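# Fit rubber backing onto pin post, then bin the pin

## Task

Push a rubber backing fully, or almost fully, onto the post of the pin so that its wide end faces the pin, then place the pin inside the bin. Some backings fit snugly and may halt partway if pushed only gently.

## Robot and tools

Robot: two arms, left_arm and right_arm, each ending in a four-digit hand (index, middle, ring, thumb). right_arm has a right hand; left_arm has its mirror image. Calibrated bases in the scene frame: left_arm at (+0.047, +0.341, 0) m, turned slightly (quat_wxyz +1.000, 0, 0, -0.019); right_arm at (+0.041, -0.339, 0) m, unrotated.

Frames. Scene frame: origin on the table top, halfway between the nominal bases; +z up, +x out over the table, left_arm on the +y side. Hand poses, velocities, targets and wrist camera poses in results are given in each arm's own base frame. Fixed cameras and the table use the scene frame. Each hand has a hand point: +z runs along the straight fingers toward the tips, +y points out of the palm (palm face at y = -0.062 m), and +x goes across the palm away from the thumb on the right hand but toward the thumb on the left. Straight fingertips end near z = +0.122 m. A rigid mast near the wrist on the palm side (z -0.16 to -0.11 m) can strike objects.

Row layout (execute_actions and move). Each row holds 48 numbers, all in [-1, 1]. Order: left dx, dy, dz, rx, ry, rz; then 16 left hand motor numbers; then left current_limit and speed; then the same 24 for the right arm. Pose numbers are an offset, not a pose: they are measured from that arm's Hand target at the start of the action or move, along the arm's base axes, with rotation about the Hand target's position. Scale: 1.0 equals 0.6 m or 180 degrees. rx, ry, rz form one rotation vector. Every row counts from the same start, not from the row before; repeating an offset moves the arm further. Six zeros re-request the current Hand target. The controller limits each step's commanded orientation to within 32 degrees of the measured one.

Hand numbers are absolute goals, not offsets: each maps linearly between a hinge's two stops, so 0 is a real goal. Motor order: index_mcp, index_abd, index_pip, index_dip, middle_mcp, middle_abd, middle_pip, middle_dip, ring_mcp, ring_abd, ring_pip, ring_dip, thumb_cmc, thumb_axl, thumb_mcp, thumb_ipl. Straight values: _mcp -0.75, _abd 0.00, _pip -0.58, _dip -0.70, thumb_cmc -0.71, thumb_axl -0.68, thumb_mcp -0.23, thumb_ipl -0.17; toward +1 the finger hinges bend toward the palm. current_limit maps -1..+1 to 0..550 mA (min 11 mA); speed sets set-point rate as (speed+1)/2 of 8.5 rad/s. Initial values: current_limit +0.4, speed -0.6. To leave a hand unchanged, send back its hand_goal, hand_current_limit and hand_speed.

Tools.
- execute_actions(actions, cameras): actions is a list of actions; each is a list of up to 15 rows, one per 1/30 s step; a short action keeps its last row for the remaining steps. Images appear only if actions is empty or cameras names them.
- move(target, speed, blend, stop_force, zero, blocking, cameras): target is one row or up to 15 rows, each offset from the same start Hand targets. Straight-line paths, lasting 0.5 to 10 s. speed: m/s, 0.002 to 3.6, default 0.25 (turns up to twice that in rad/s), one value or one per target. blend: corner rounding in m. stop_force: 3 to 120 N, shared by both arms; ends an arm's path when its wrist sensor feels that much push against its motion. zero: re-zero before the move (default true). blocking=false returns early but cannot combine with stop_force. Omit stop_force when backing away from a contact.
- wait(seconds 0 to 10, cameras).
- stop(cameras): brakes a running move.
- zoom_image(camera, region [x0, y0, x1, y1] in pixels, at most 504 by 504).
- zero_wrist_force(arm: left_arm or right_arm).
- finished_scene(scene 1, optional): ends irreversibly; the goal must hold with the robot idle.
Cameras: cam_head_left, cam_head_right, cam_high (504x504), cam_left_wrist, cam_right_wrist (616x616, fisheye).

Results. Per arm: end_effector_position (m), end_effector_quat_wxyz, velocities, Hand target (the base for the next offsets; the hand often rests a little short of it), joint positions and torques, and Wrist force and Wrist torque in the hand point's axes, plus a line for the peak since the last shown. Hands: hand_goal, hand_measured, hand_current_ma, hand_state (moving, goal, blocked, overload). A move adds a move: line with the ending (done, off_target, moving, held, fault) and limits (paced = pose clipped, held = steps withheld). Also possible: MOTOR HOT, HAND FAULT (later robot calls in that reply are skipped), fault lines.

Avoid. Objects falling off or left off the table; dropping parts or releasing moving ones; fast impacts. Force around 150 N on an arm, or joint contact torque beyond 141 N m (shoulder, elbow) or 26.3 N m (wrists), stops the arm for 10 s. Arms are stiff: aiming even slightly past a firm contact can fault; prefer slow moves with stop_force. Never let the arms or hands press on each other, and do not close one hand on the other's fingers. A motor drawing 495 mA or more for 5 s shuts down for 10 s. Motors heating to 85 °C brake the arm for 30 to 60 s. Keep paths away from an arm's own base. Loose objects may be nudged occasionally.

Each tool is called after ">>>" in YAML: its name, and indented under it one key for each argument.

## Session

>>> execute_actions:
  actions: []

Scene clock: 0.00 s.
left_arm: end_effector_position=(+0.7948, -0.3556, +0.1809) hand_goal=(-0.754, +0.000, -0.576, -0.696, -0.754, +0.000, -0.576, -0.696, -0.754, +0.000, -0.576, -0.696, -0.714, -0.678, -0.226, -0.168) hand_measured=(-0.754, +0.000, -0.576, -0.696, -0.754, +0.000, -0.576, -0.696, -0.754, +0.000, -0.576, -0.696, -0.714, -0.678, -0.226, -0.168) hand_current_ma=(+0, +0, +0, +0, +0, +0, +0, +0, +0, +0, +0, +0, +0, +0, +0, +0) hand_state=(goal, goal, goal, goal, goal, goal, goal, goal, goal, goal, goal, goal, goal, goal, goal, goal) hand_current_limit=0.40 hand_speed=-0.60 end_effector_quat_wxyz=(+0.263, +0.795, +0.540, -0.082) | right_arm: end_effector_position=(+0.2312, +0.0535, +0.1998) hand_goal=(-0.754, +0.000, -0.576, -0.696, -0.754, +0.000, -0.576, -0.696, -0.754, +0.000, -0.576, -0.696, -0.714, -0.678, -0.226, -0.168) hand_measured=(-0.754, +0.000, -0.576, -0.696, -0.754, +0.000, -0.576, -0.696, -0.754, +0.000, -0.576, -0.696, -0.714, -0.678, -0.226, -0.168) hand_current_ma=(+0, +0, +0, +0, +0, +0, +0, +0, +0, +0, +0, +0, +0, +0, +0, +0) hand_state=(goal, goal, goal, goal, goal, goal, goal, goal, goal, goal, goal, goal, goal, goal, goal, goal) hand_current_limit=0.40 hand_speed=-0.60 end_effector_quat_wxyz=(+0.189, +0.930, -0.113, -0.294)
Joint positions: left_arm=[2.995 -2.207 -1.392 -0.854 1.071 0.164] | right_arm=[0.136 -1.572 2.1 -1.41 -1.775 2.022]
Joint velocities: within noise
Joint torques (N m): no reading
Motor temperatures (°C): left_arm=[27 27 35 43 42 40] | right_arm=[39 34 37 39 41 42]
Wrist force (N): no reading
Wrist torque (N m): no reading
Wrist force, peak (N): no reading
Hand target: left_arm +0.7948, -0.3556, +0.1809; +0.263, +0.795, +0.540, -0.082 | right_arm +0.2312, +0.0535, +0.1998; +0.189, +0.930, -0.113, -0.294

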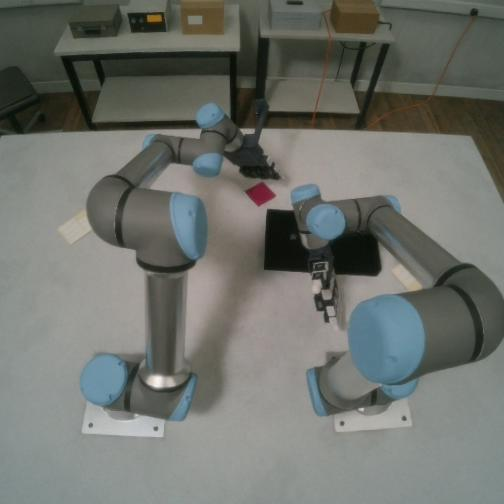

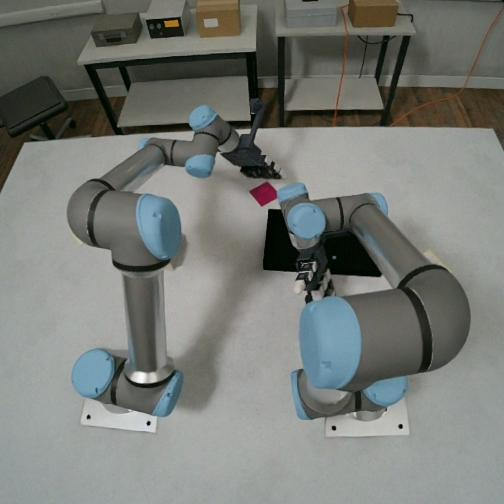

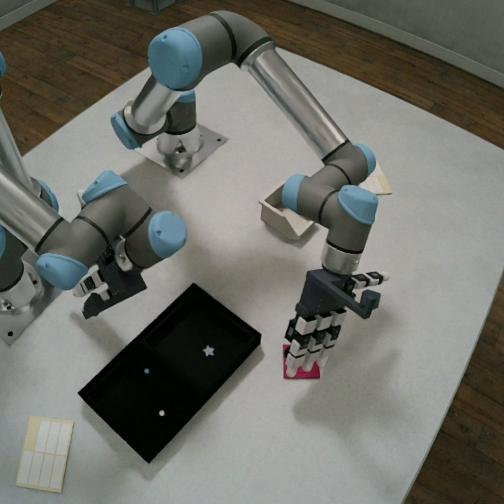

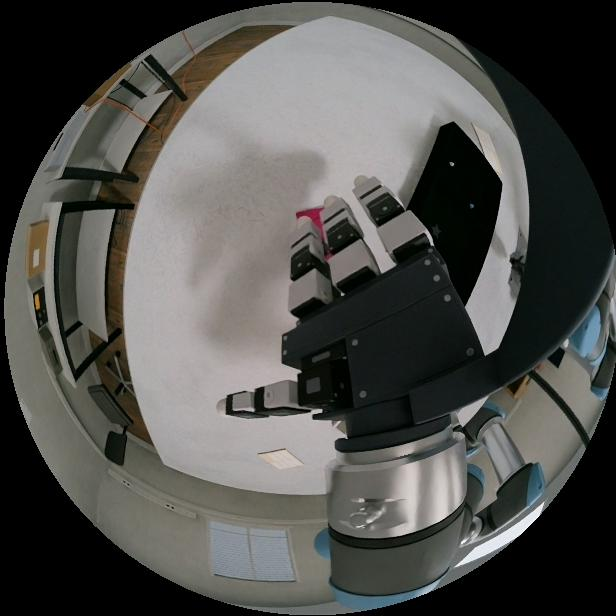

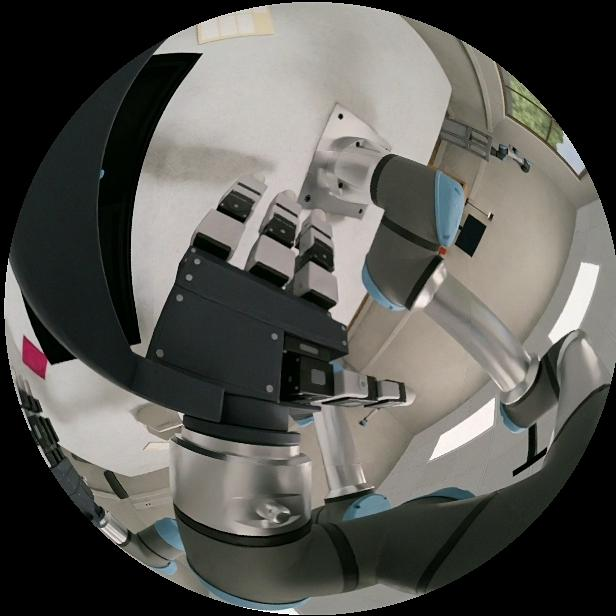

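>>> zoom_image:
  camera: "cam_high"
  region: [70, 270, 280, 480]

>>> zoom_image:
  camera: "cam_high"
  region: [190, 330, 230, 370]

>>> zoom_image:
  camera: "cam_high"
  region: [135, 360, 175, 420]

>>> zoom_image:
  camera: "cam_high"
  region: [240, 160, 340, 260]

>>> zoom_image:
  camera: "cam_high"
  region: [270, 330, 340, 400]

Scaled by 2.400 from the camera's 504x504 image, which has a finer 720x720 frame.

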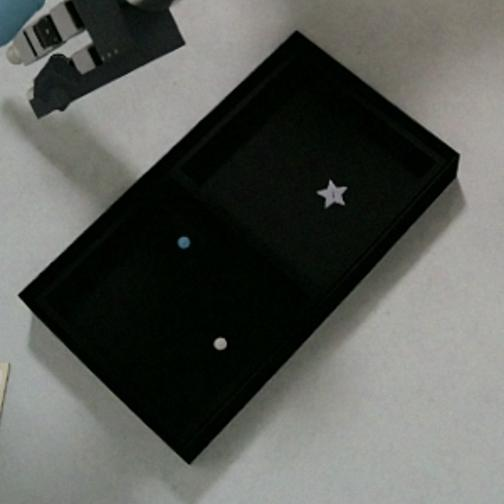

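Scaled by 12.600 from the camera's 504x504 image, which has a finer 720x720 frame.

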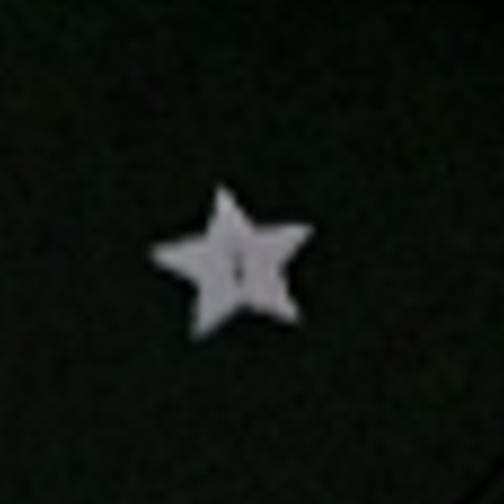

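Scaled by 8.400 from the camera's 504x504 image, which has a finer 720x720 frame.

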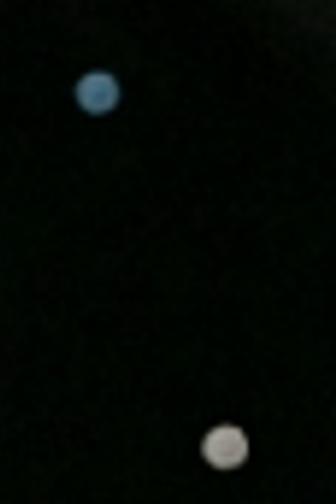

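Scaled by 5.040 from the camera's 504x504 image, which has a finer 720x720 frame.

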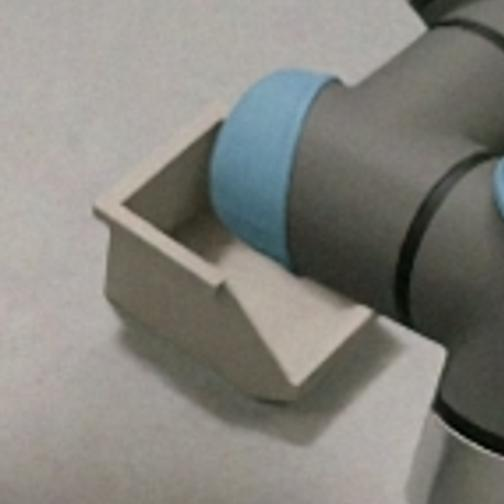

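Scaled by 7.200 from the camera's 504x504 image, which has a finer 720x720 frame.

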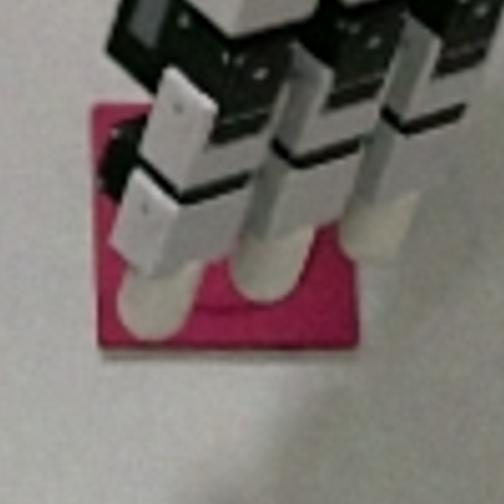

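>>> move:
  target: [0,0,0,0,0,0,-0.754,0,-0.576,-0.696,-0.754,0,-0.576,-0.696,-0.754,0,-0.576,-0.696,-0.714,-0.678,-0.226,-0.168,0.4,-0.6, 0.413,0.009,0.134,0.1232,-0.1917,0.0737,-0.754,0,-0.576,-0.696,-0.754,0,-0.576,-0.696,-0.754,0,-0.576,-0.696,-0.714,-0.678,-0.226,-0.168,0.4,-0.6]
  cameras: ["all"]

Scene clock: 12.70 s.
left_arm: end_effector_position=(+0.7948, -0.3556, +0.1809) hand_goal=(-0.754, +0.000, -0.576, -0.696, -0.754, +0.000, -0.576, -0.696, -0.754, +0.000, -0.576, -0.696, -0.714, -0.678, -0.226, -0.168) hand_measured=(-0.754, +0.000, -0.576, -0.696, -0.754, +0.000, -0.576, -0.696, -0.754, +0.000, -0.576, -0.696, -0.714, -0.678, -0.224, -0.168) hand_current_ma=(+1, +0, -1, +0, +0, +0, -1, +0, +1, +0, -1, +0, +0, +1, +3, +0) hand_state=(goal, goal, goal, goal, goal, goal, goal, goal, goal, goal, goal, goal, goal, goal, goal, goal) hand_current_limit=0.40 hand_speed=-0.60 end_effector_quat_wxyz=(+0.263, +0.795, +0.540, -0.082) | right_arm: end_effector_position=(+0.4789, +0.0588, +0.2802) hand_goal=(-0.754, +0.000, -0.576, -0.696, -0.754, +0.000, -0.576, -0.696, -0.754, +0.000, -0.576, -0.696, -0.714, -0.678, -0.226, -0.168) hand_measured=(-0.754, +0.000, -0.576, -0.696, -0.754, +0.000, -0.576, -0.696, -0.754, +0.000, -0.576, -0.696, -0.716, -0.678, -0.224, -0.168) hand_current_ma=(-1, +0, -1, +0, -1, +0, -1, +0, -1, +0, -1, +0, -2, +1, +4, +0) hand_state=(goal, goal, goal, goal, goal, goal, goal, goal, goal, goal, goal, goal, goal, goal, goal, goal) hand_current_limit=0.40 hand_speed=-0.60 end_effector_quat_wxyz=(+0.000, +1.000, +0.000, +0.000)
Joint positions: left_arm=[2.995 -2.207 -1.392 -0.854 1.071 0.164] | right_arm=[0.021 -1.523 1.721 -1.769 -1.571 1.592]
Joint torques (N m): left_arm=[-1.22 46.82 23.74 3.37 -0.94 -0.17] | right_arm=[-11.36 -18.56 -35.75 -4.08 0.86 -1.27]
Wrist force (N): left_arm=[0.0 0.0 0.0] | right_arm=[1.5 -0.9 -0.8]
Wrist torque (N m): left_arm=[-0.01 0.00 -0.01] | right_arm=[0.00 -0.22 0.11]
Wrist force, peak (N): left_arm=[-0.1 -0.5 0.0] | right_arm=[2.3 -0.9 -1.3]
Hand target: left_arm +0.7948, -0.3556, +0.1809; +0.263, +0.795, +0.540, -0.082 | right_arm +0.4790, +0.0589, +0.2802; +0.000, +1.000, +0.000, +0.000
Off the commanded pose: left_arm 0.000 m, 0 deg | right_arm 0.000 m, 0 deg.
move: done
camera_calibration:
cam_right_wrist: T_world_to_cam=[[-0.78056, -0.62508, 0.00109768, 0.442426], [-0.357646, 0.448044, 0.819357, -0.151989], [-0.512656, 0.639165, -0.573282, 0.486304], [0, 0, 0, 1]] pos_world=[0.540288, 0.033821, 0.402838]

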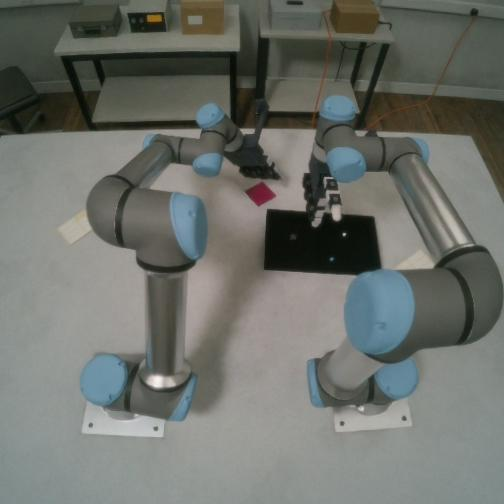

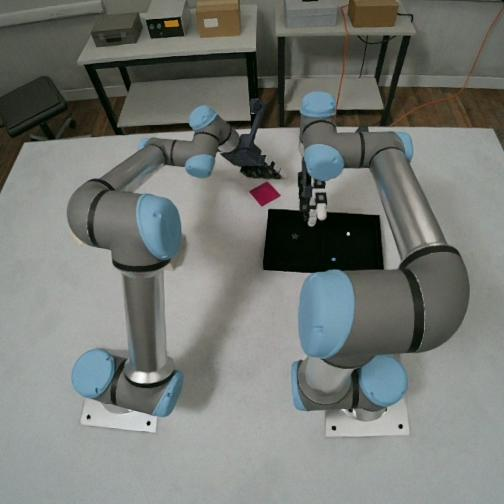

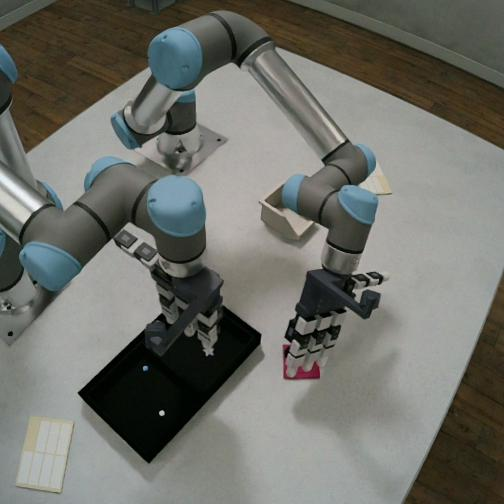

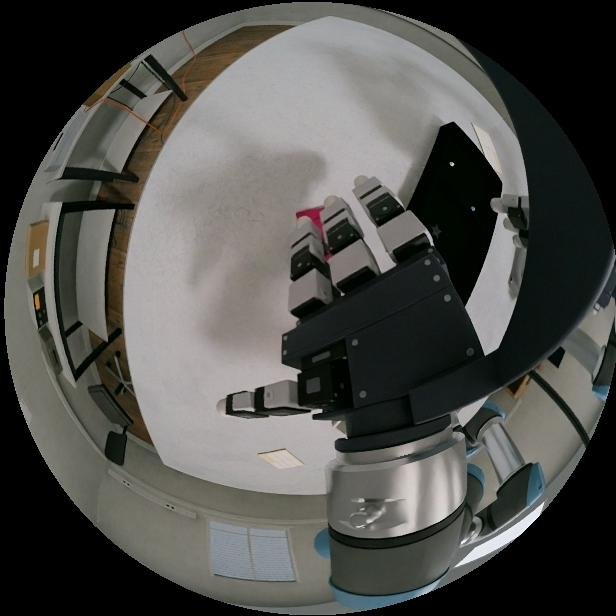

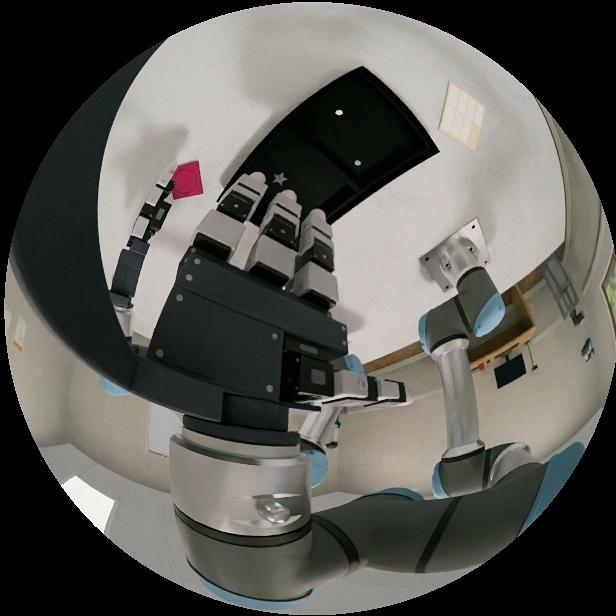

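>>> zoom_image:
  camera: "cam_right_wrist"
  region: [320, 90, 380, 180]

>>> zoom_image:
  camera: "cam_right_wrist"
  region: [260, 160, 310, 210]

>>> zoom_image:
  camera: "cam_right_wrist"
  region: [160, 150, 220, 210]

>>> zoom_image:
  camera: "cam_high"
  region: [130, 340, 230, 440]

Scaled by 5.600 from the camera's 616x616 image, which has a finer 880x880 frame.

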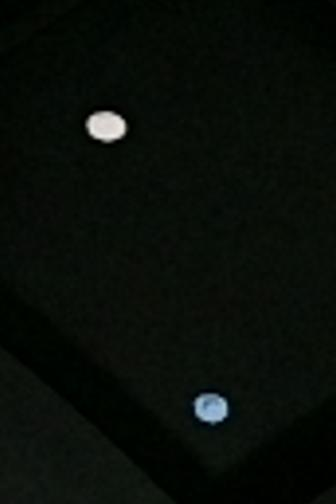

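Scaled by 10.080 from the camera's 616x616 image, which has a finer 880x880 frame.

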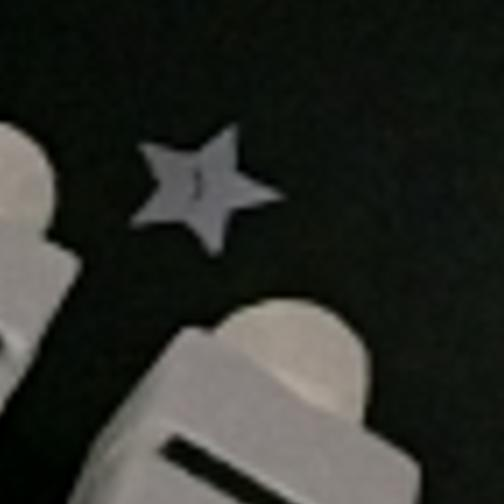

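Scaled by 8.400 from the camera's 616x616 image, which has a finer 880x880 frame.

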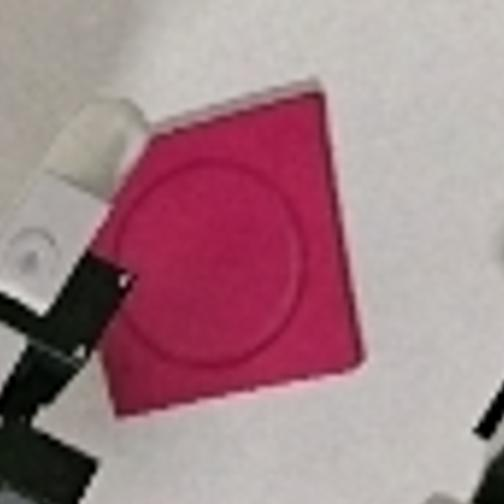

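Scaled by 5.040 from the camera's 504x504 image, which has a finer 720x720 frame.

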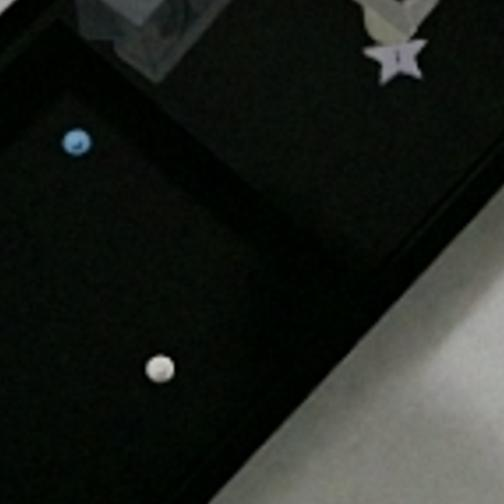

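>>> zoom_image:
  camera: "cam_high"
  region: [215, 300, 275, 360]

>>> zoom_image:
  camera: "cam_high"
  region: [70, 380, 190, 480]

>>> zoom_image:
  camera: "cam_head_left"
  region: [250, 190, 400, 290]

>>> zoom_image:
  camera: "cam_head_right"
  region: [250, 190, 400, 290]

Scaled by 8.400 from the camera's 504x504 image, which has a finer 720x720 frame.

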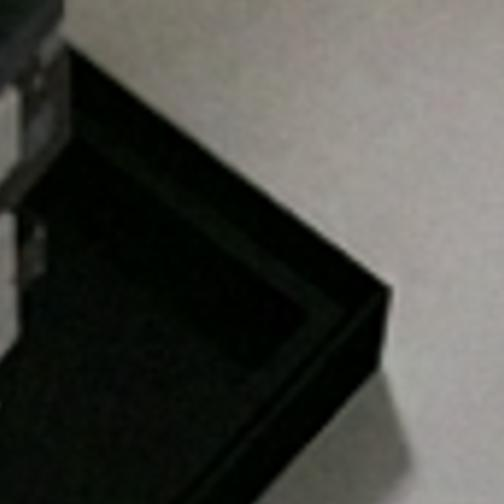

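Scaled by 4.200 from the camera's 504x504 image, which has a finer 720x720 frame.

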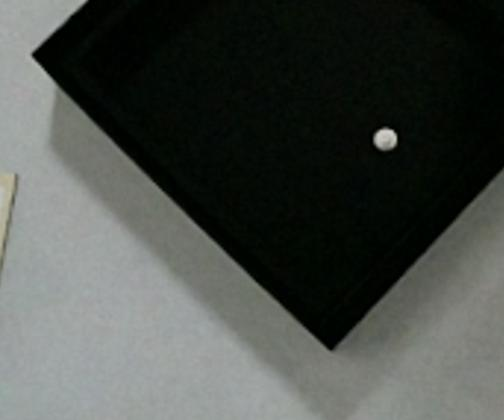

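Scaled by 3.360 from the camera's 504x504 image, which has a finer 720x720 frame.

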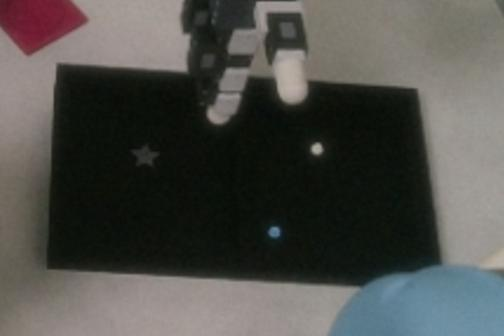

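Scaled by 3.360 from the camera's 504x504 image, which has a finer 720x720 frame.

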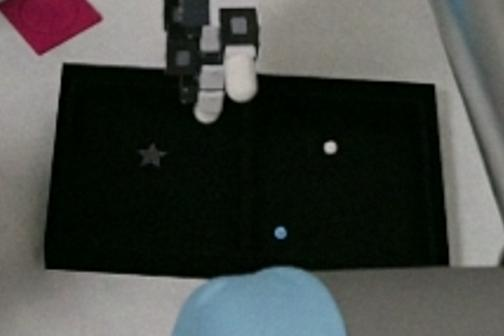

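>>> move:
  target:
    - [0,0,0,0,0,0,-0.754,0,-0.576,-0.696,-0.754,0,-0.576,-0.696,-0.754,0,-0.576,-0.696,-0.714,-0.678,-0.226,-0.168,0.4,-0.6, 0,0,0,0,0,0,0.45,0,0.7,0.55,0.45,0,0.7,0.55,0.45,0,0.7,0.55,-0.714,-0.678,-0.226,-0.168,0.4,-0.6]
    - [0,0,0,0,0,0,-0.754,0,-0.576,-0.696,-0.754,0,-0.576,-0.696,-0.754,0,-0.576,-0.696,-0.714,-0.678,-0.226,-0.168,0.4,-0.6, -0.0333,-0.025,-0.2917,0,0,0,0.45,0,0.7,0.55,0.45,0,0.7,0.55,0.45,0,0.7,0.55,-0.714,-0.678,-0.226,-0.168,0.4,-0.6]
  cameras: ["cam_high","cam_right_wrist"]

Scene clock: 36.33 s.
left_arm: end_effector_position=(+0.7948, -0.3556, +0.1809) hand_goal=(-0.754, +0.000, -0.576, -0.696, -0.754, +0.000, -0.576, -0.696, -0.754, +0.000, -0.576, -0.696, -0.714, -0.678, -0.226, -0.168) hand_measured=(-0.754, +0.000, -0.576, -0.696, -0.754, +0.000, -0.576, -0.696, -0.754, +0.000, -0.576, -0.696, -0.714, -0.678, -0.224, -0.168) hand_current_ma=(+1, +0, -1, +0, +0, +0, -1, +0, +1, +0, -1, +0, +0, +1, +3, +0) hand_state=(goal, goal, goal, goal, goal, goal, goal, goal, goal, goal, goal, goal, goal, goal, goal, goal) hand_current_limit=0.40 hand_speed=-0.60 end_effector_quat_wxyz=(+0.263, +0.795, +0.540, -0.082) | right_arm: end_effector_position=(+0.4590, +0.0439, +0.1052) hand_goal=(+0.450, +0.000, +0.700, +0.550, +0.450, +0.000, +0.700, +0.550, +0.450, +0.000, +0.700, +0.550, -0.714, -0.678, -0.226, -0.168) hand_measured=(+0.374, +0.000, +0.632, +0.508, +0.372, +0.000, +0.634, +0.510, +0.376, +0.000, +0.634, +0.504, -0.716, -0.678, -0.224, -0.168) hand_current_ma=(-269, +0, -220, -121, -281, +0, -209, -115, -266, +0, -211, -132, -2, +1, +5, +0) hand_state=(blocked, goal, blocked, blocked, blocked, goal, blocked, blocked, blocked, goal, blocked, blocked, goal, goal, goal, goal) hand_current_limit=0.40 hand_speed=-0.60 end_effector_quat_wxyz=(+0.000, +1.000, +0.000, +0.000)
Joint positions: left_arm=[2.995 -2.207 -1.392 -0.854 1.071 0.164] | right_arm=[-0.009 -1.393 2.07 -2.249 -1.571 1.561]
Joint torques (N m): left_arm=[-0.86 47.18 23.01 3.36 -0.94 -0.03] | right_arm=[-11.7 -19.72 -4.76 -4.26 -1.63 -1.47]
Wrist force (N): left_arm=[0.0 -0.2 -0.2] | right_arm=[1.6 -1.0 -0.7]
Wrist torque (N m): left_arm=[-0.01 -0.01 0.00] | right_arm=[0.14 -0.22 0.11]
Wrist force, peak (N): left_arm=[-0.1 -0.5 0.0] | right_arm=[1.6 -1.3 -2.2]
Hand target: left_arm +0.7948, -0.3556, +0.1809; +0.263, +0.795, +0.540, -0.082 | right_arm +0.4590, +0.0439, +0.1052; +0.000, +1.000, +0.000, +0.000
Off the commanded pose: left_arm 0.000 m, 0 deg | right_arm 0.000 m, 0 deg.
move: done
camera_calibration:
cam_right_wrist: T_world_to_cam=[[-0.780489, -0.625168, 0.000832433, 0.417735], [-0.357844, 0.44784, 0.819382, -0.00889683], [-0.512625, 0.639221, -0.573247, 0.38534], [0, 0, 0, 1]] pos_world=[0.520389, 0.0188213, 0.227837]
Images, in order (width x height): cam_high 504x504, cam_right_wrist 616x616.

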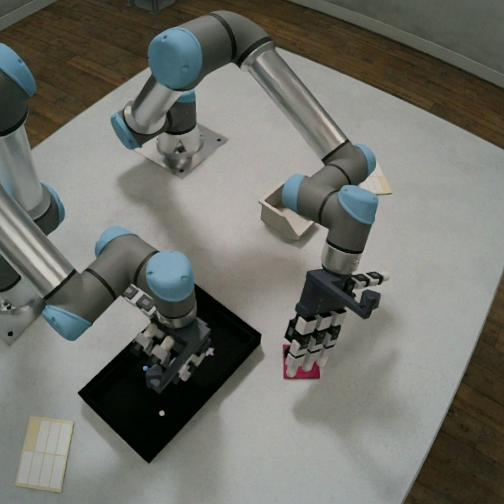

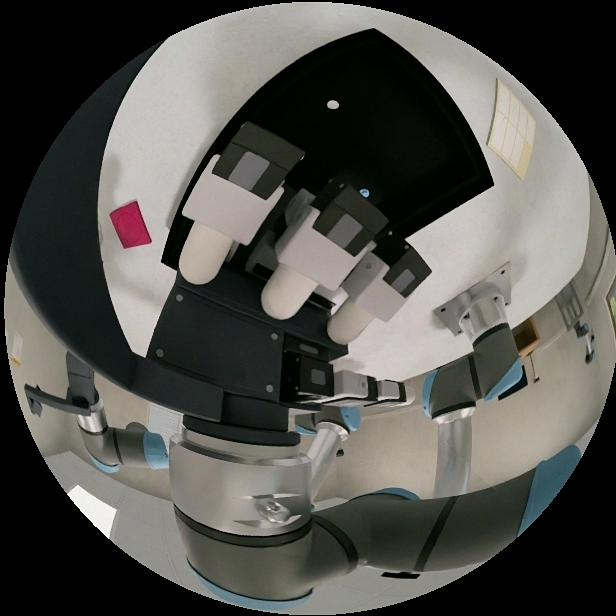

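>>> zoom_image:
  camera: "cam_right_wrist"
  region: [310, 80, 390, 210]

>>> zoom_image:
  camera: "cam_right_wrist"
  region: [320, 92, 346, 118]

>>> zoom_image:
  camera: "cam_right_wrist"
  region: [352, 180, 378, 206]

Scaled by 3.877 from the camera's 616x616 image, which has a finer 880x880 frame.

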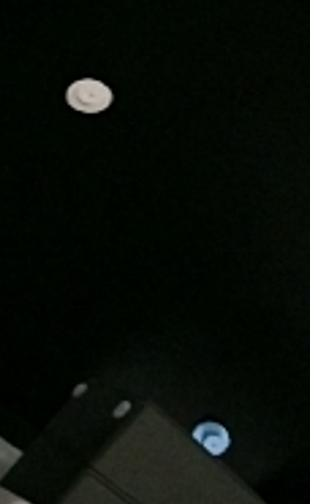

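Scaled by 19.385 from the camera's 616x616 image, which has a finer 880x880 frame.

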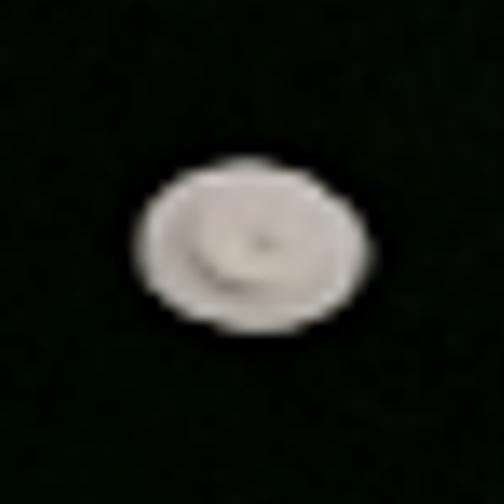

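Scaled by 19.385 from the camera's 616x616 image, which has a finer 880x880 frame.

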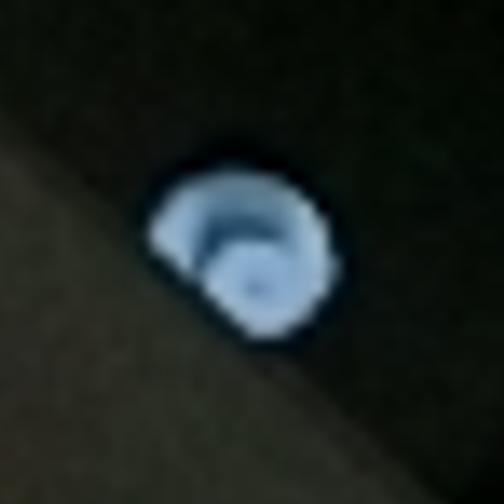

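>>> zoom_image:
  camera: "cam_high"
  region: [201, 343, 217, 359]

Scaled by 31.500 from the camera's 504x504 image, which has a finer 720x720 frame.

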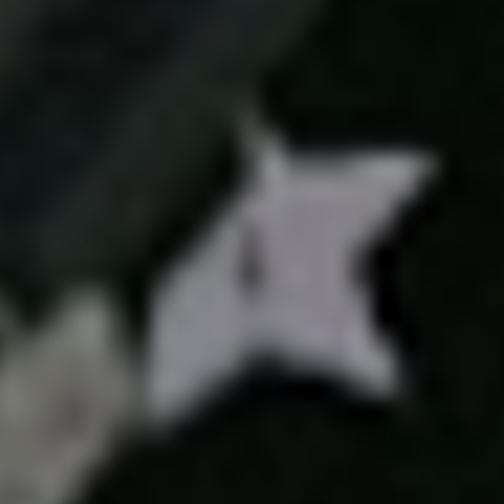

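>>> move:
  target:
    - [0,0,0,0,0,0,-0.754,0,-0.576,-0.696,-0.754,0,-0.576,-0.696,-0.754,0,-0.576,-0.696,-0.714,-0.678,-0.226,-0.168,0.4,-0.6, 0.2383,-0.12,0.1583,0,0,0.4167,0.36,0,0.62,0.5,0.36,0,0.62,0.5,0.36,0,0.62,0.5,-0.714,-0.678,-0.226,-0.168,0.4,-0.4]
    - [0,0,0,0,0,0,-0.754,0,-0.576,-0.696,-0.754,0,-0.576,-0.696,-0.754,0,-0.576,-0.696,-0.714,-0.678,-0.226,-0.168,0.4,-0.6, 0.2383,-0.12,0.1583,0,0,0.4167,-0.754,0,-0.576,-0.696,-0.754,0,-0.576,-0.696,-0.479,0,0.65,0.464,-0.714,-0.678,-0.226,-0.168,0.4,-0.4]
  cameras: ["all"]

Scene clock: 47.03 s.
left_arm: end_effector_position=(+0.7948, -0.3556, +0.1809) hand_goal=(-0.754, +0.000, -0.576, -0.696, -0.754, +0.000, -0.576, -0.696, -0.754, +0.000, -0.576, -0.696, -0.714, -0.678, -0.226, -0.168) hand_measured=(-0.754, +0.000, -0.576, -0.696, -0.754, +0.000, -0.576, -0.696, -0.754, +0.000, -0.576, -0.696, -0.714, -0.678, -0.224, -0.168) hand_current_ma=(+1, +0, -1, +0, +0, +0, -1, +0, +1, +0, -1, +0, +0, +1, +3, +0) hand_state=(goal, goal, goal, goal, goal, goal, goal, goal, goal, goal, goal, goal, goal, goal, goal, goal) hand_current_limit=0.40 hand_speed=-0.60 end_effector_quat_wxyz=(+0.263, +0.795, +0.540, -0.082) | right_arm: end_effector_position=(+0.6020, -0.0281, +0.2002) hand_goal=(-0.754, +0.000, -0.576, -0.696, -0.754, +0.000, -0.576, -0.696, -0.480, +0.000, +0.650, +0.464, -0.714, -0.678, -0.226, -0.168) hand_measured=(-0.750, +0.000, -0.572, -0.694, -0.750, +0.000, -0.574, -0.694, -0.482, +0.000, +0.646, +0.466, -0.716, -0.678, -0.224, -0.168) hand_current_ma=(+5, +0, +4, +4, +5, +0, +4, +3, -2, +0, -6, +4, -2, +1, +5, +0) hand_state=(goal, goal, goal, goal, goal, goal, goal, goal, goal, goal, goal, goal, goal, goal, goal, goal) hand_current_limit=0.40 hand_speed=-0.40 end_effector_quat_wxyz=(+0.000, +0.793, +0.609, +0.000)
Joint positions: left_arm=[2.995 -2.207 -1.392 -0.854 1.071 0.164] | right_arm=[-0.226 -1.456 1.862 -1.977 -1.571 0.035]
Joint torques (N m): left_arm=[-0.25 47.34 24.43 3.53 -1.01 0.07] | right_arm=[-13.35 -20.15 -34.83 -1.37 0.9 -1.17]
Wrist force (N): left_arm=[0.1 -0.1 0.0] | right_arm=[1.5 -1.0 -0.5]
Wrist torque (N m): left_arm=[-0.01 -0.01 0.00] | right_arm=[0.00 -0.19 0.11]
Wrist force, peak (N): left_arm=[-0.4 -0.2 -0.3] | right_arm=[1.7 -1.7 -1.0]
Hand target: left_arm +0.7948, -0.3556, +0.1809; +0.263, +0.795, +0.540, -0.082 | right_arm +0.6020, -0.0281, +0.2002; +0.000, +0.793, +0.609, +0.000
Off the commanded pose: left_arm 0.000 m, 0 deg | right_arm 0.000 m, 0 deg.
move: done
camera_calibration:
cam_right_wrist: T_world_to_cam=[[0.401945, -0.915664, 0.00074696, -0.23571], [-0.52516, -0.229859, 0.819373, 0.0783326], [-0.750098, -0.329735, -0.573261, 0.674814], [0, 0, 0, 1]] pos_world=[0.642057, 0.0246841, 0.322837]

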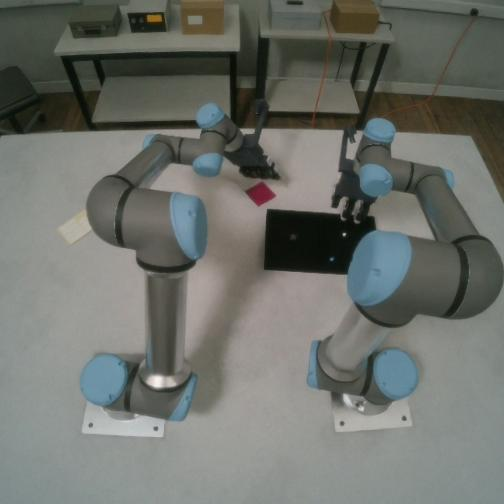

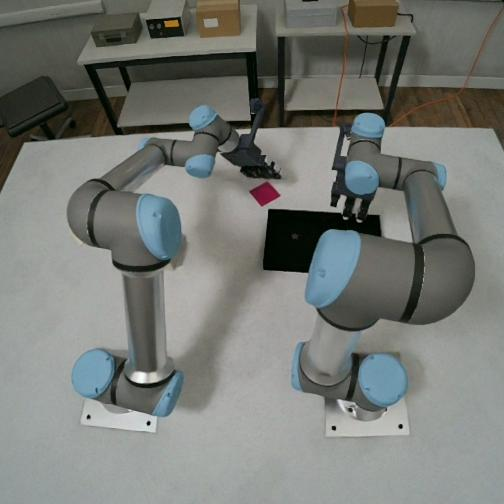

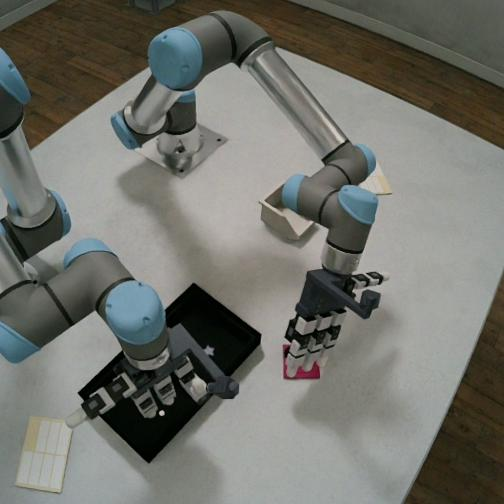

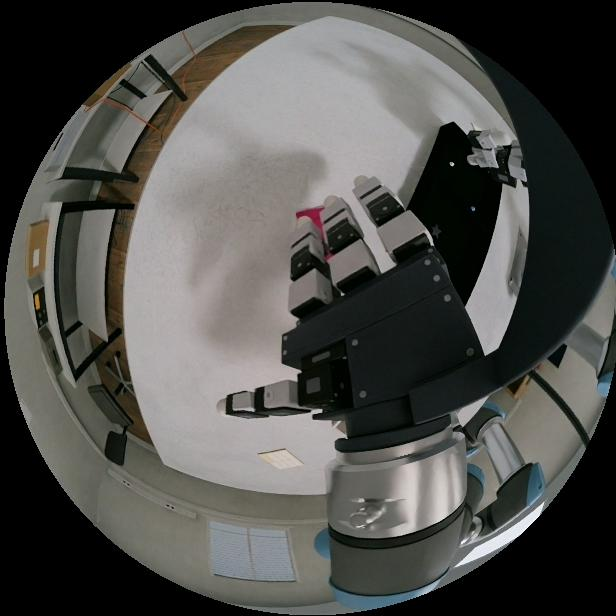

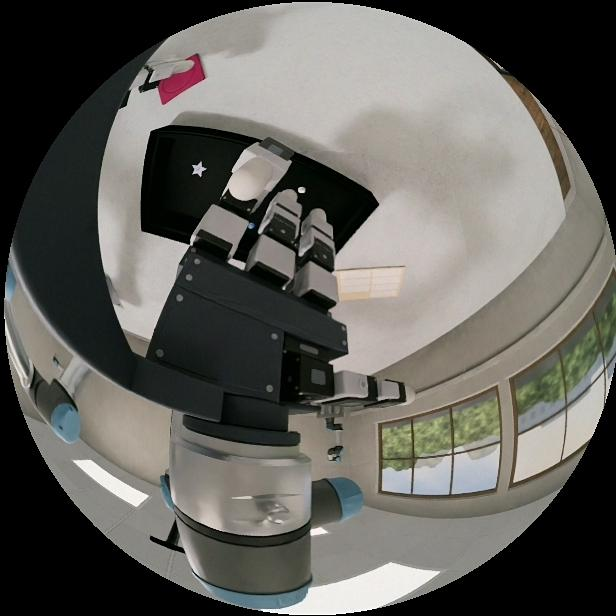

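>>> zoom_image:
  camera: "cam_right_wrist"
  region: [250, 150, 350, 250]

>>> zoom_image:
  camera: "cam_high"
  region: [130, 360, 200, 430]

>>> zoom_image:
  camera: "cam_left_wrist"
  region: [420, 120, 530, 250]

>>> zoom_image:
  camera: "cam_right_wrist"
  region: [180, 150, 220, 190]

Scaled by 5.040 from the camera's 616x616 image, which has a finer 880x880 frame.

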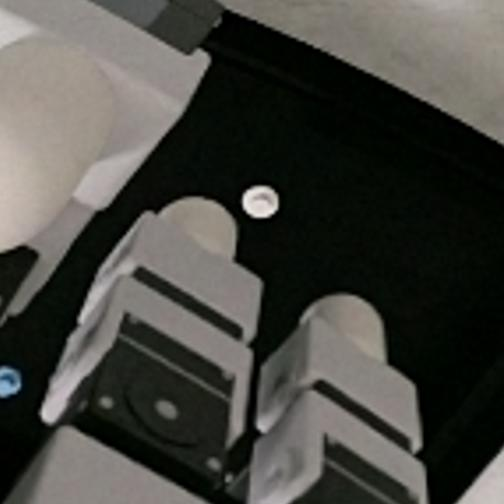

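Scaled by 7.200 from the camera's 504x504 image, which has a finer 720x720 frame.

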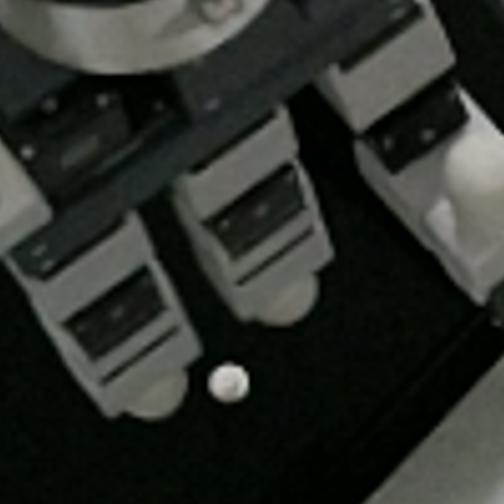

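Scaled by 3.877 from the camera's 616x616 image, which has a finer 880x880 frame.

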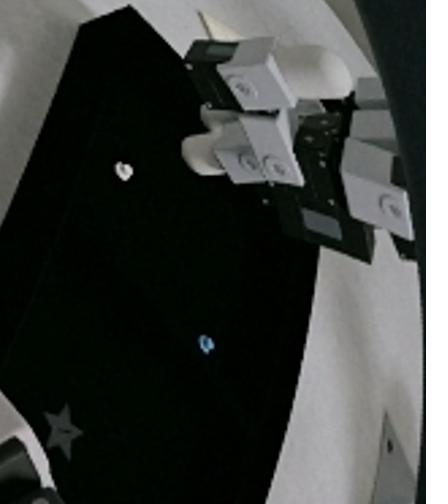

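Scaled by 12.600 from the camera's 616x616 image, which has a finer 880x880 frame.

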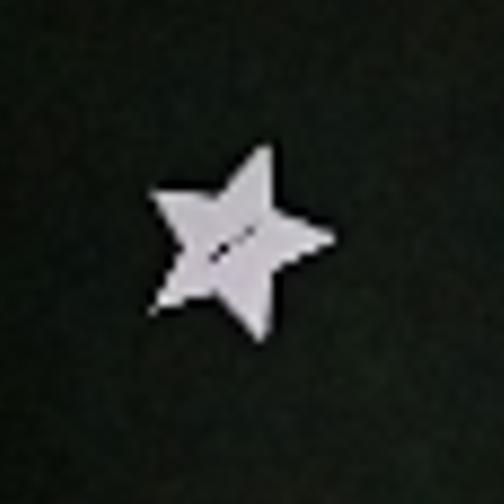

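>>> zoom_image:
  camera: "cam_right_wrist"
  region: [292, 180, 312, 200]

>>> zoom_image:
  camera: "cam_left_wrist"
  region: [440, 150, 465, 175]

>>> zoom_image:
  camera: "cam_left_wrist"
  region: [461, 195, 486, 220]

>>> zoom_image:
  camera: "cam_right_wrist"
  region: [241, 216, 261, 236]

Scaled by 25.200 from the camera's 616x616 image, which has a finer 880x880 frame.

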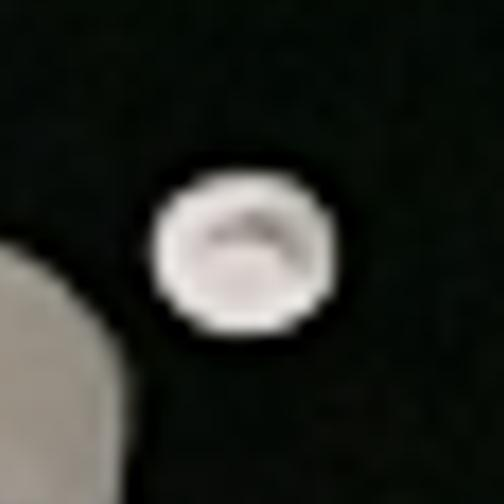

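Scaled by 20.160 from the camera's 616x616 image, which has a finer 880x880 frame.

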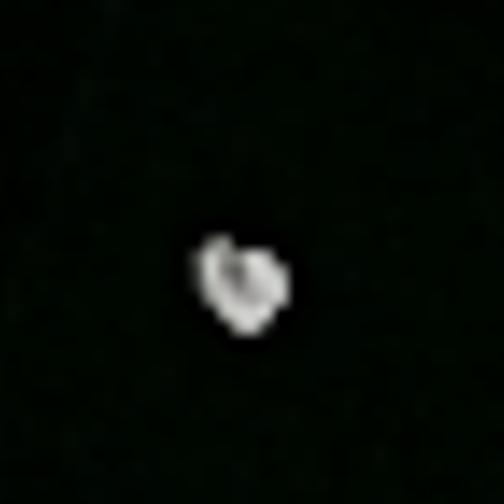

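Scaled by 20.160 from the camera's 616x616 image, which has a finer 880x880 frame.

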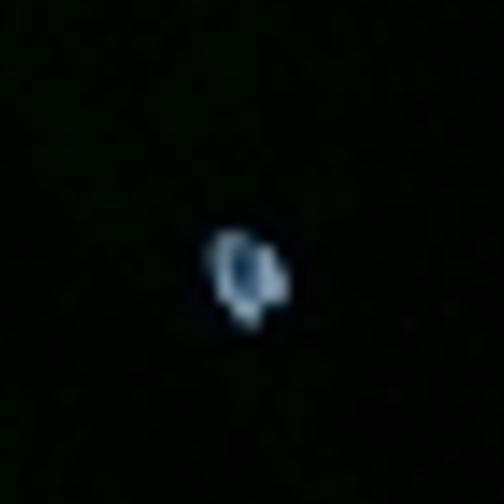

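Scaled by 25.200 from the camera's 616x616 image, which has a finer 880x880 frame.

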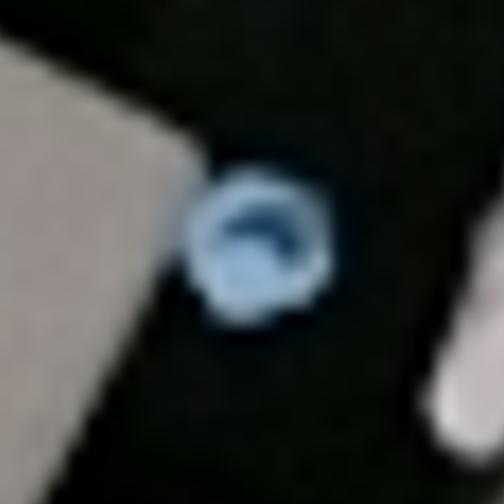

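>>> move:
  target: [0,0,0,0,0,0,-0.754,0,-0.576,-0.696,-0.754,0,-0.576,-0.696,-0.754,0,-0.576,-0.696,-0.714,-0.678,-0.226,-0.168,0.4,-0.6, -0.0192,0.0067,-0.0753,0,0,0,-0.754,0,-0.576,-0.696,-0.754,0,-0.576,-0.696,-0.479,0,0.65,0.464,-0.714,-0.678,-0.226,-0.168,0.4,-0.4]
  cameras: ["cam_high","cam_left_wrist","cam_right_wrist"]

>>> zoom_image:
  camera: "cam_right_wrist"
  region: [260, 160, 340, 240]

>>> zoom_image:
  camera: "cam_high"
  region: [130, 370, 190, 430]

>>> zoom_image:
  camera: "cam_left_wrist"
  region: [430, 120, 500, 190]

Scene clock: 50.67 s.
left_arm: end_effector_position=(+0.7948, -0.3556, +0.1809) hand_goal=(-0.754, +0.000, -0.576, -0.696, -0.754, +0.000, -0.576, -0.696, -0.754, +0.000, -0.576, -0.696, -0.714, -0.678, -0.226, -0.168) hand_measured=(-0.754, +0.000, -0.576, -0.696, -0.754, +0.000, -0.576, -0.696, -0.754, +0.000, -0.576, -0.696, -0.714, -0.678, -0.224, -0.168) hand_current_ma=(+1, +0, -1, +0, +0, +0, -1, +0, +1, +0, -1, +0, +0, +1, +3, +0) hand_state=(goal, goal, goal, goal, goal, goal, goal, goal, goal, goal, goal, goal, goal, goal, goal, goal) hand_current_limit=0.40 hand_speed=-0.60 end_effector_quat_wxyz=(+0.263, +0.795, +0.540, -0.082) | right_arm: end_effector_position=(+0.5905, -0.0241, +0.1550) hand_goal=(-0.754, +0.000, -0.576, -0.696, -0.754, +0.000, -0.576, -0.696, -0.480, +0.000, +0.650, +0.464, -0.714, -0.678, -0.226, -0.168) hand_measured=(-0.750, +0.000, -0.572, -0.694, -0.750, +0.000, -0.574, -0.694, -0.482, +0.000, +0.646, +0.466, -0.716, -0.678, -0.224, -0.168) hand_current_ma=(+5, +0, +4, +4, +5, +0, +4, +3, -2, +0, -6, +4, -2, +1, +5, +0) hand_state=(goal, goal, goal, goal, goal, goal, goal, goal, goal, goal, goal, goal, goal, goal, goal, goal) hand_current_limit=0.40 hand_speed=-0.40 end_effector_quat_wxyz=(+0.000, +0.793, +0.609, +0.000)
Joint positions: left_arm=[2.995 -2.207 -1.392 -0.854 1.071 0.164] | right_arm=[-0.224 -1.431 1.963 -2.103 -1.571 0.038]
Joint torques (N m): left_arm=[-0.4 47.14 24.03 3.5 -1.06 0.01] | right_arm=[13.31 -18.69 -4.83 -4.41 0.5 1.64]
Wrist force (N): left_arm=[-0.2 -0.4 -0.1] | right_arm=[1.4 -1.1 -0.6]
Wrist torque (N m): left_arm=[-0.04 0.02 -0.01] | right_arm=[-0.01 -0.17 0.01]
Wrist force, peak (N): left_arm=[-0.1 -0.5 -0.1] | right_arm=[1.8 -1.2 -0.9]
Hand target: left_arm +0.7948, -0.3556, +0.1809; +0.263, +0.795, +0.540, -0.082 | right_arm +0.5905, -0.0241, +0.1550; +0.000, +0.793, +0.609, +0.000
Off the commanded pose: left_arm 0.000 m, 0 deg | right_arm 0.000 m, 0 deg.
move: done
camera_calibration:
cam_right_wrist: T_world_to_cam=[[0.401945, -0.915664, 0.00074696, -0.227391], [-0.52516, -0.229859, 0.819373, 0.110248], [-0.750098, -0.329735, -0.573261, 0.641596], [0, 0, 0, 1]] pos_world=[0.630557, 0.0286841, 0.277637]
Images, in order (width x height): cam_high 504x504, cam_left_wrist 616x616, cam_right_wrist 616x616.

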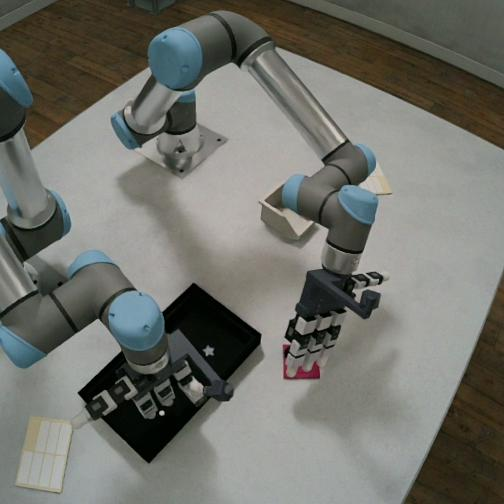

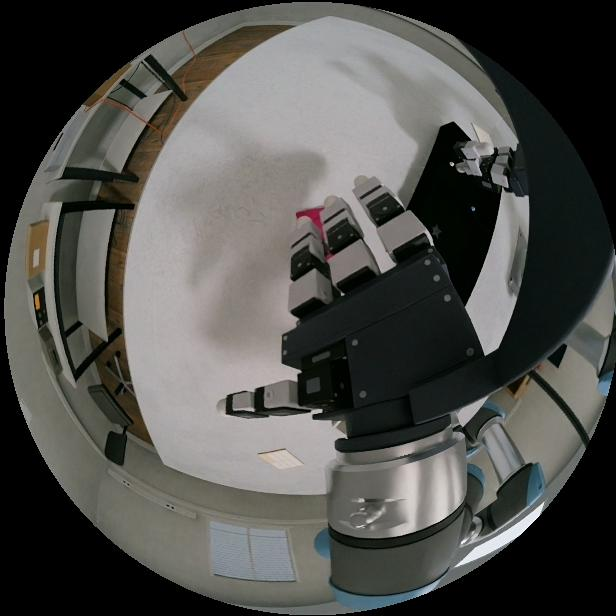

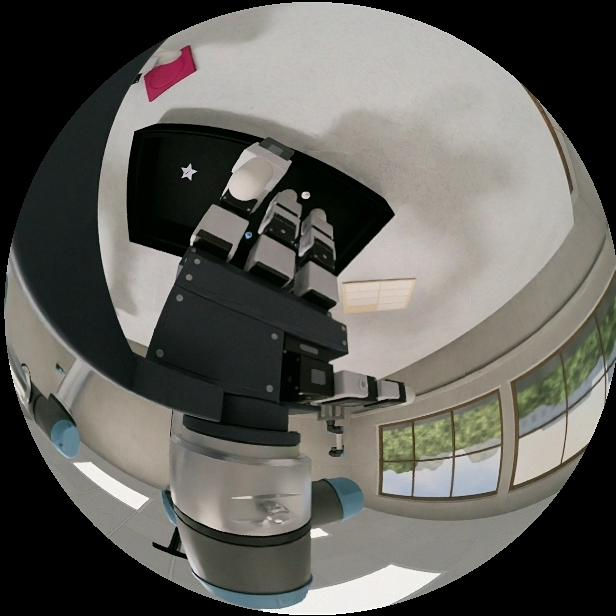

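Scaled by 6.300 from the camera's 616x616 image, which has a finer 880x880 frame.

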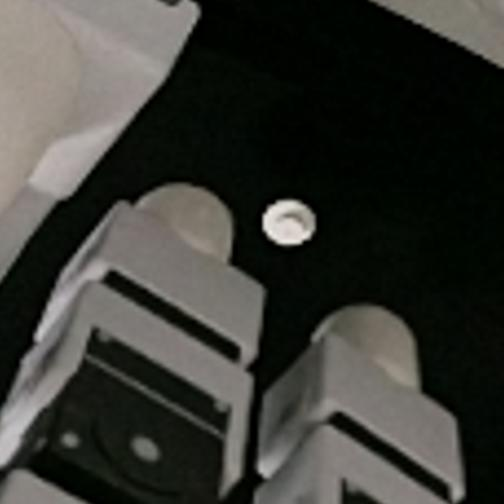

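Scaled by 8.400 from the camera's 504x504 image, which has a finer 720x720 frame.

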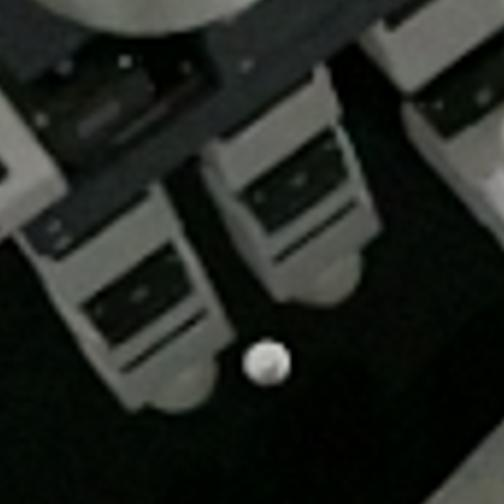

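Scaled by 7.200 from the camera's 616x616 image, which has a finer 880x880 frame.

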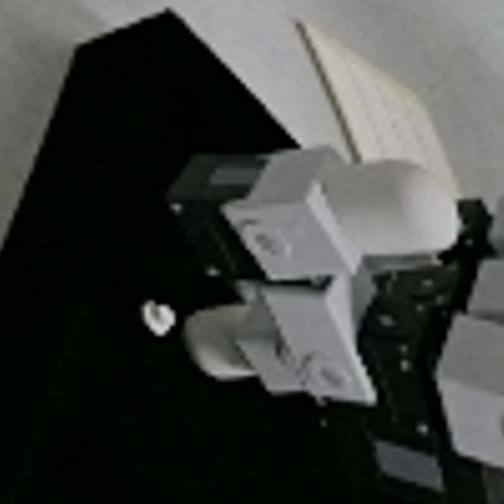

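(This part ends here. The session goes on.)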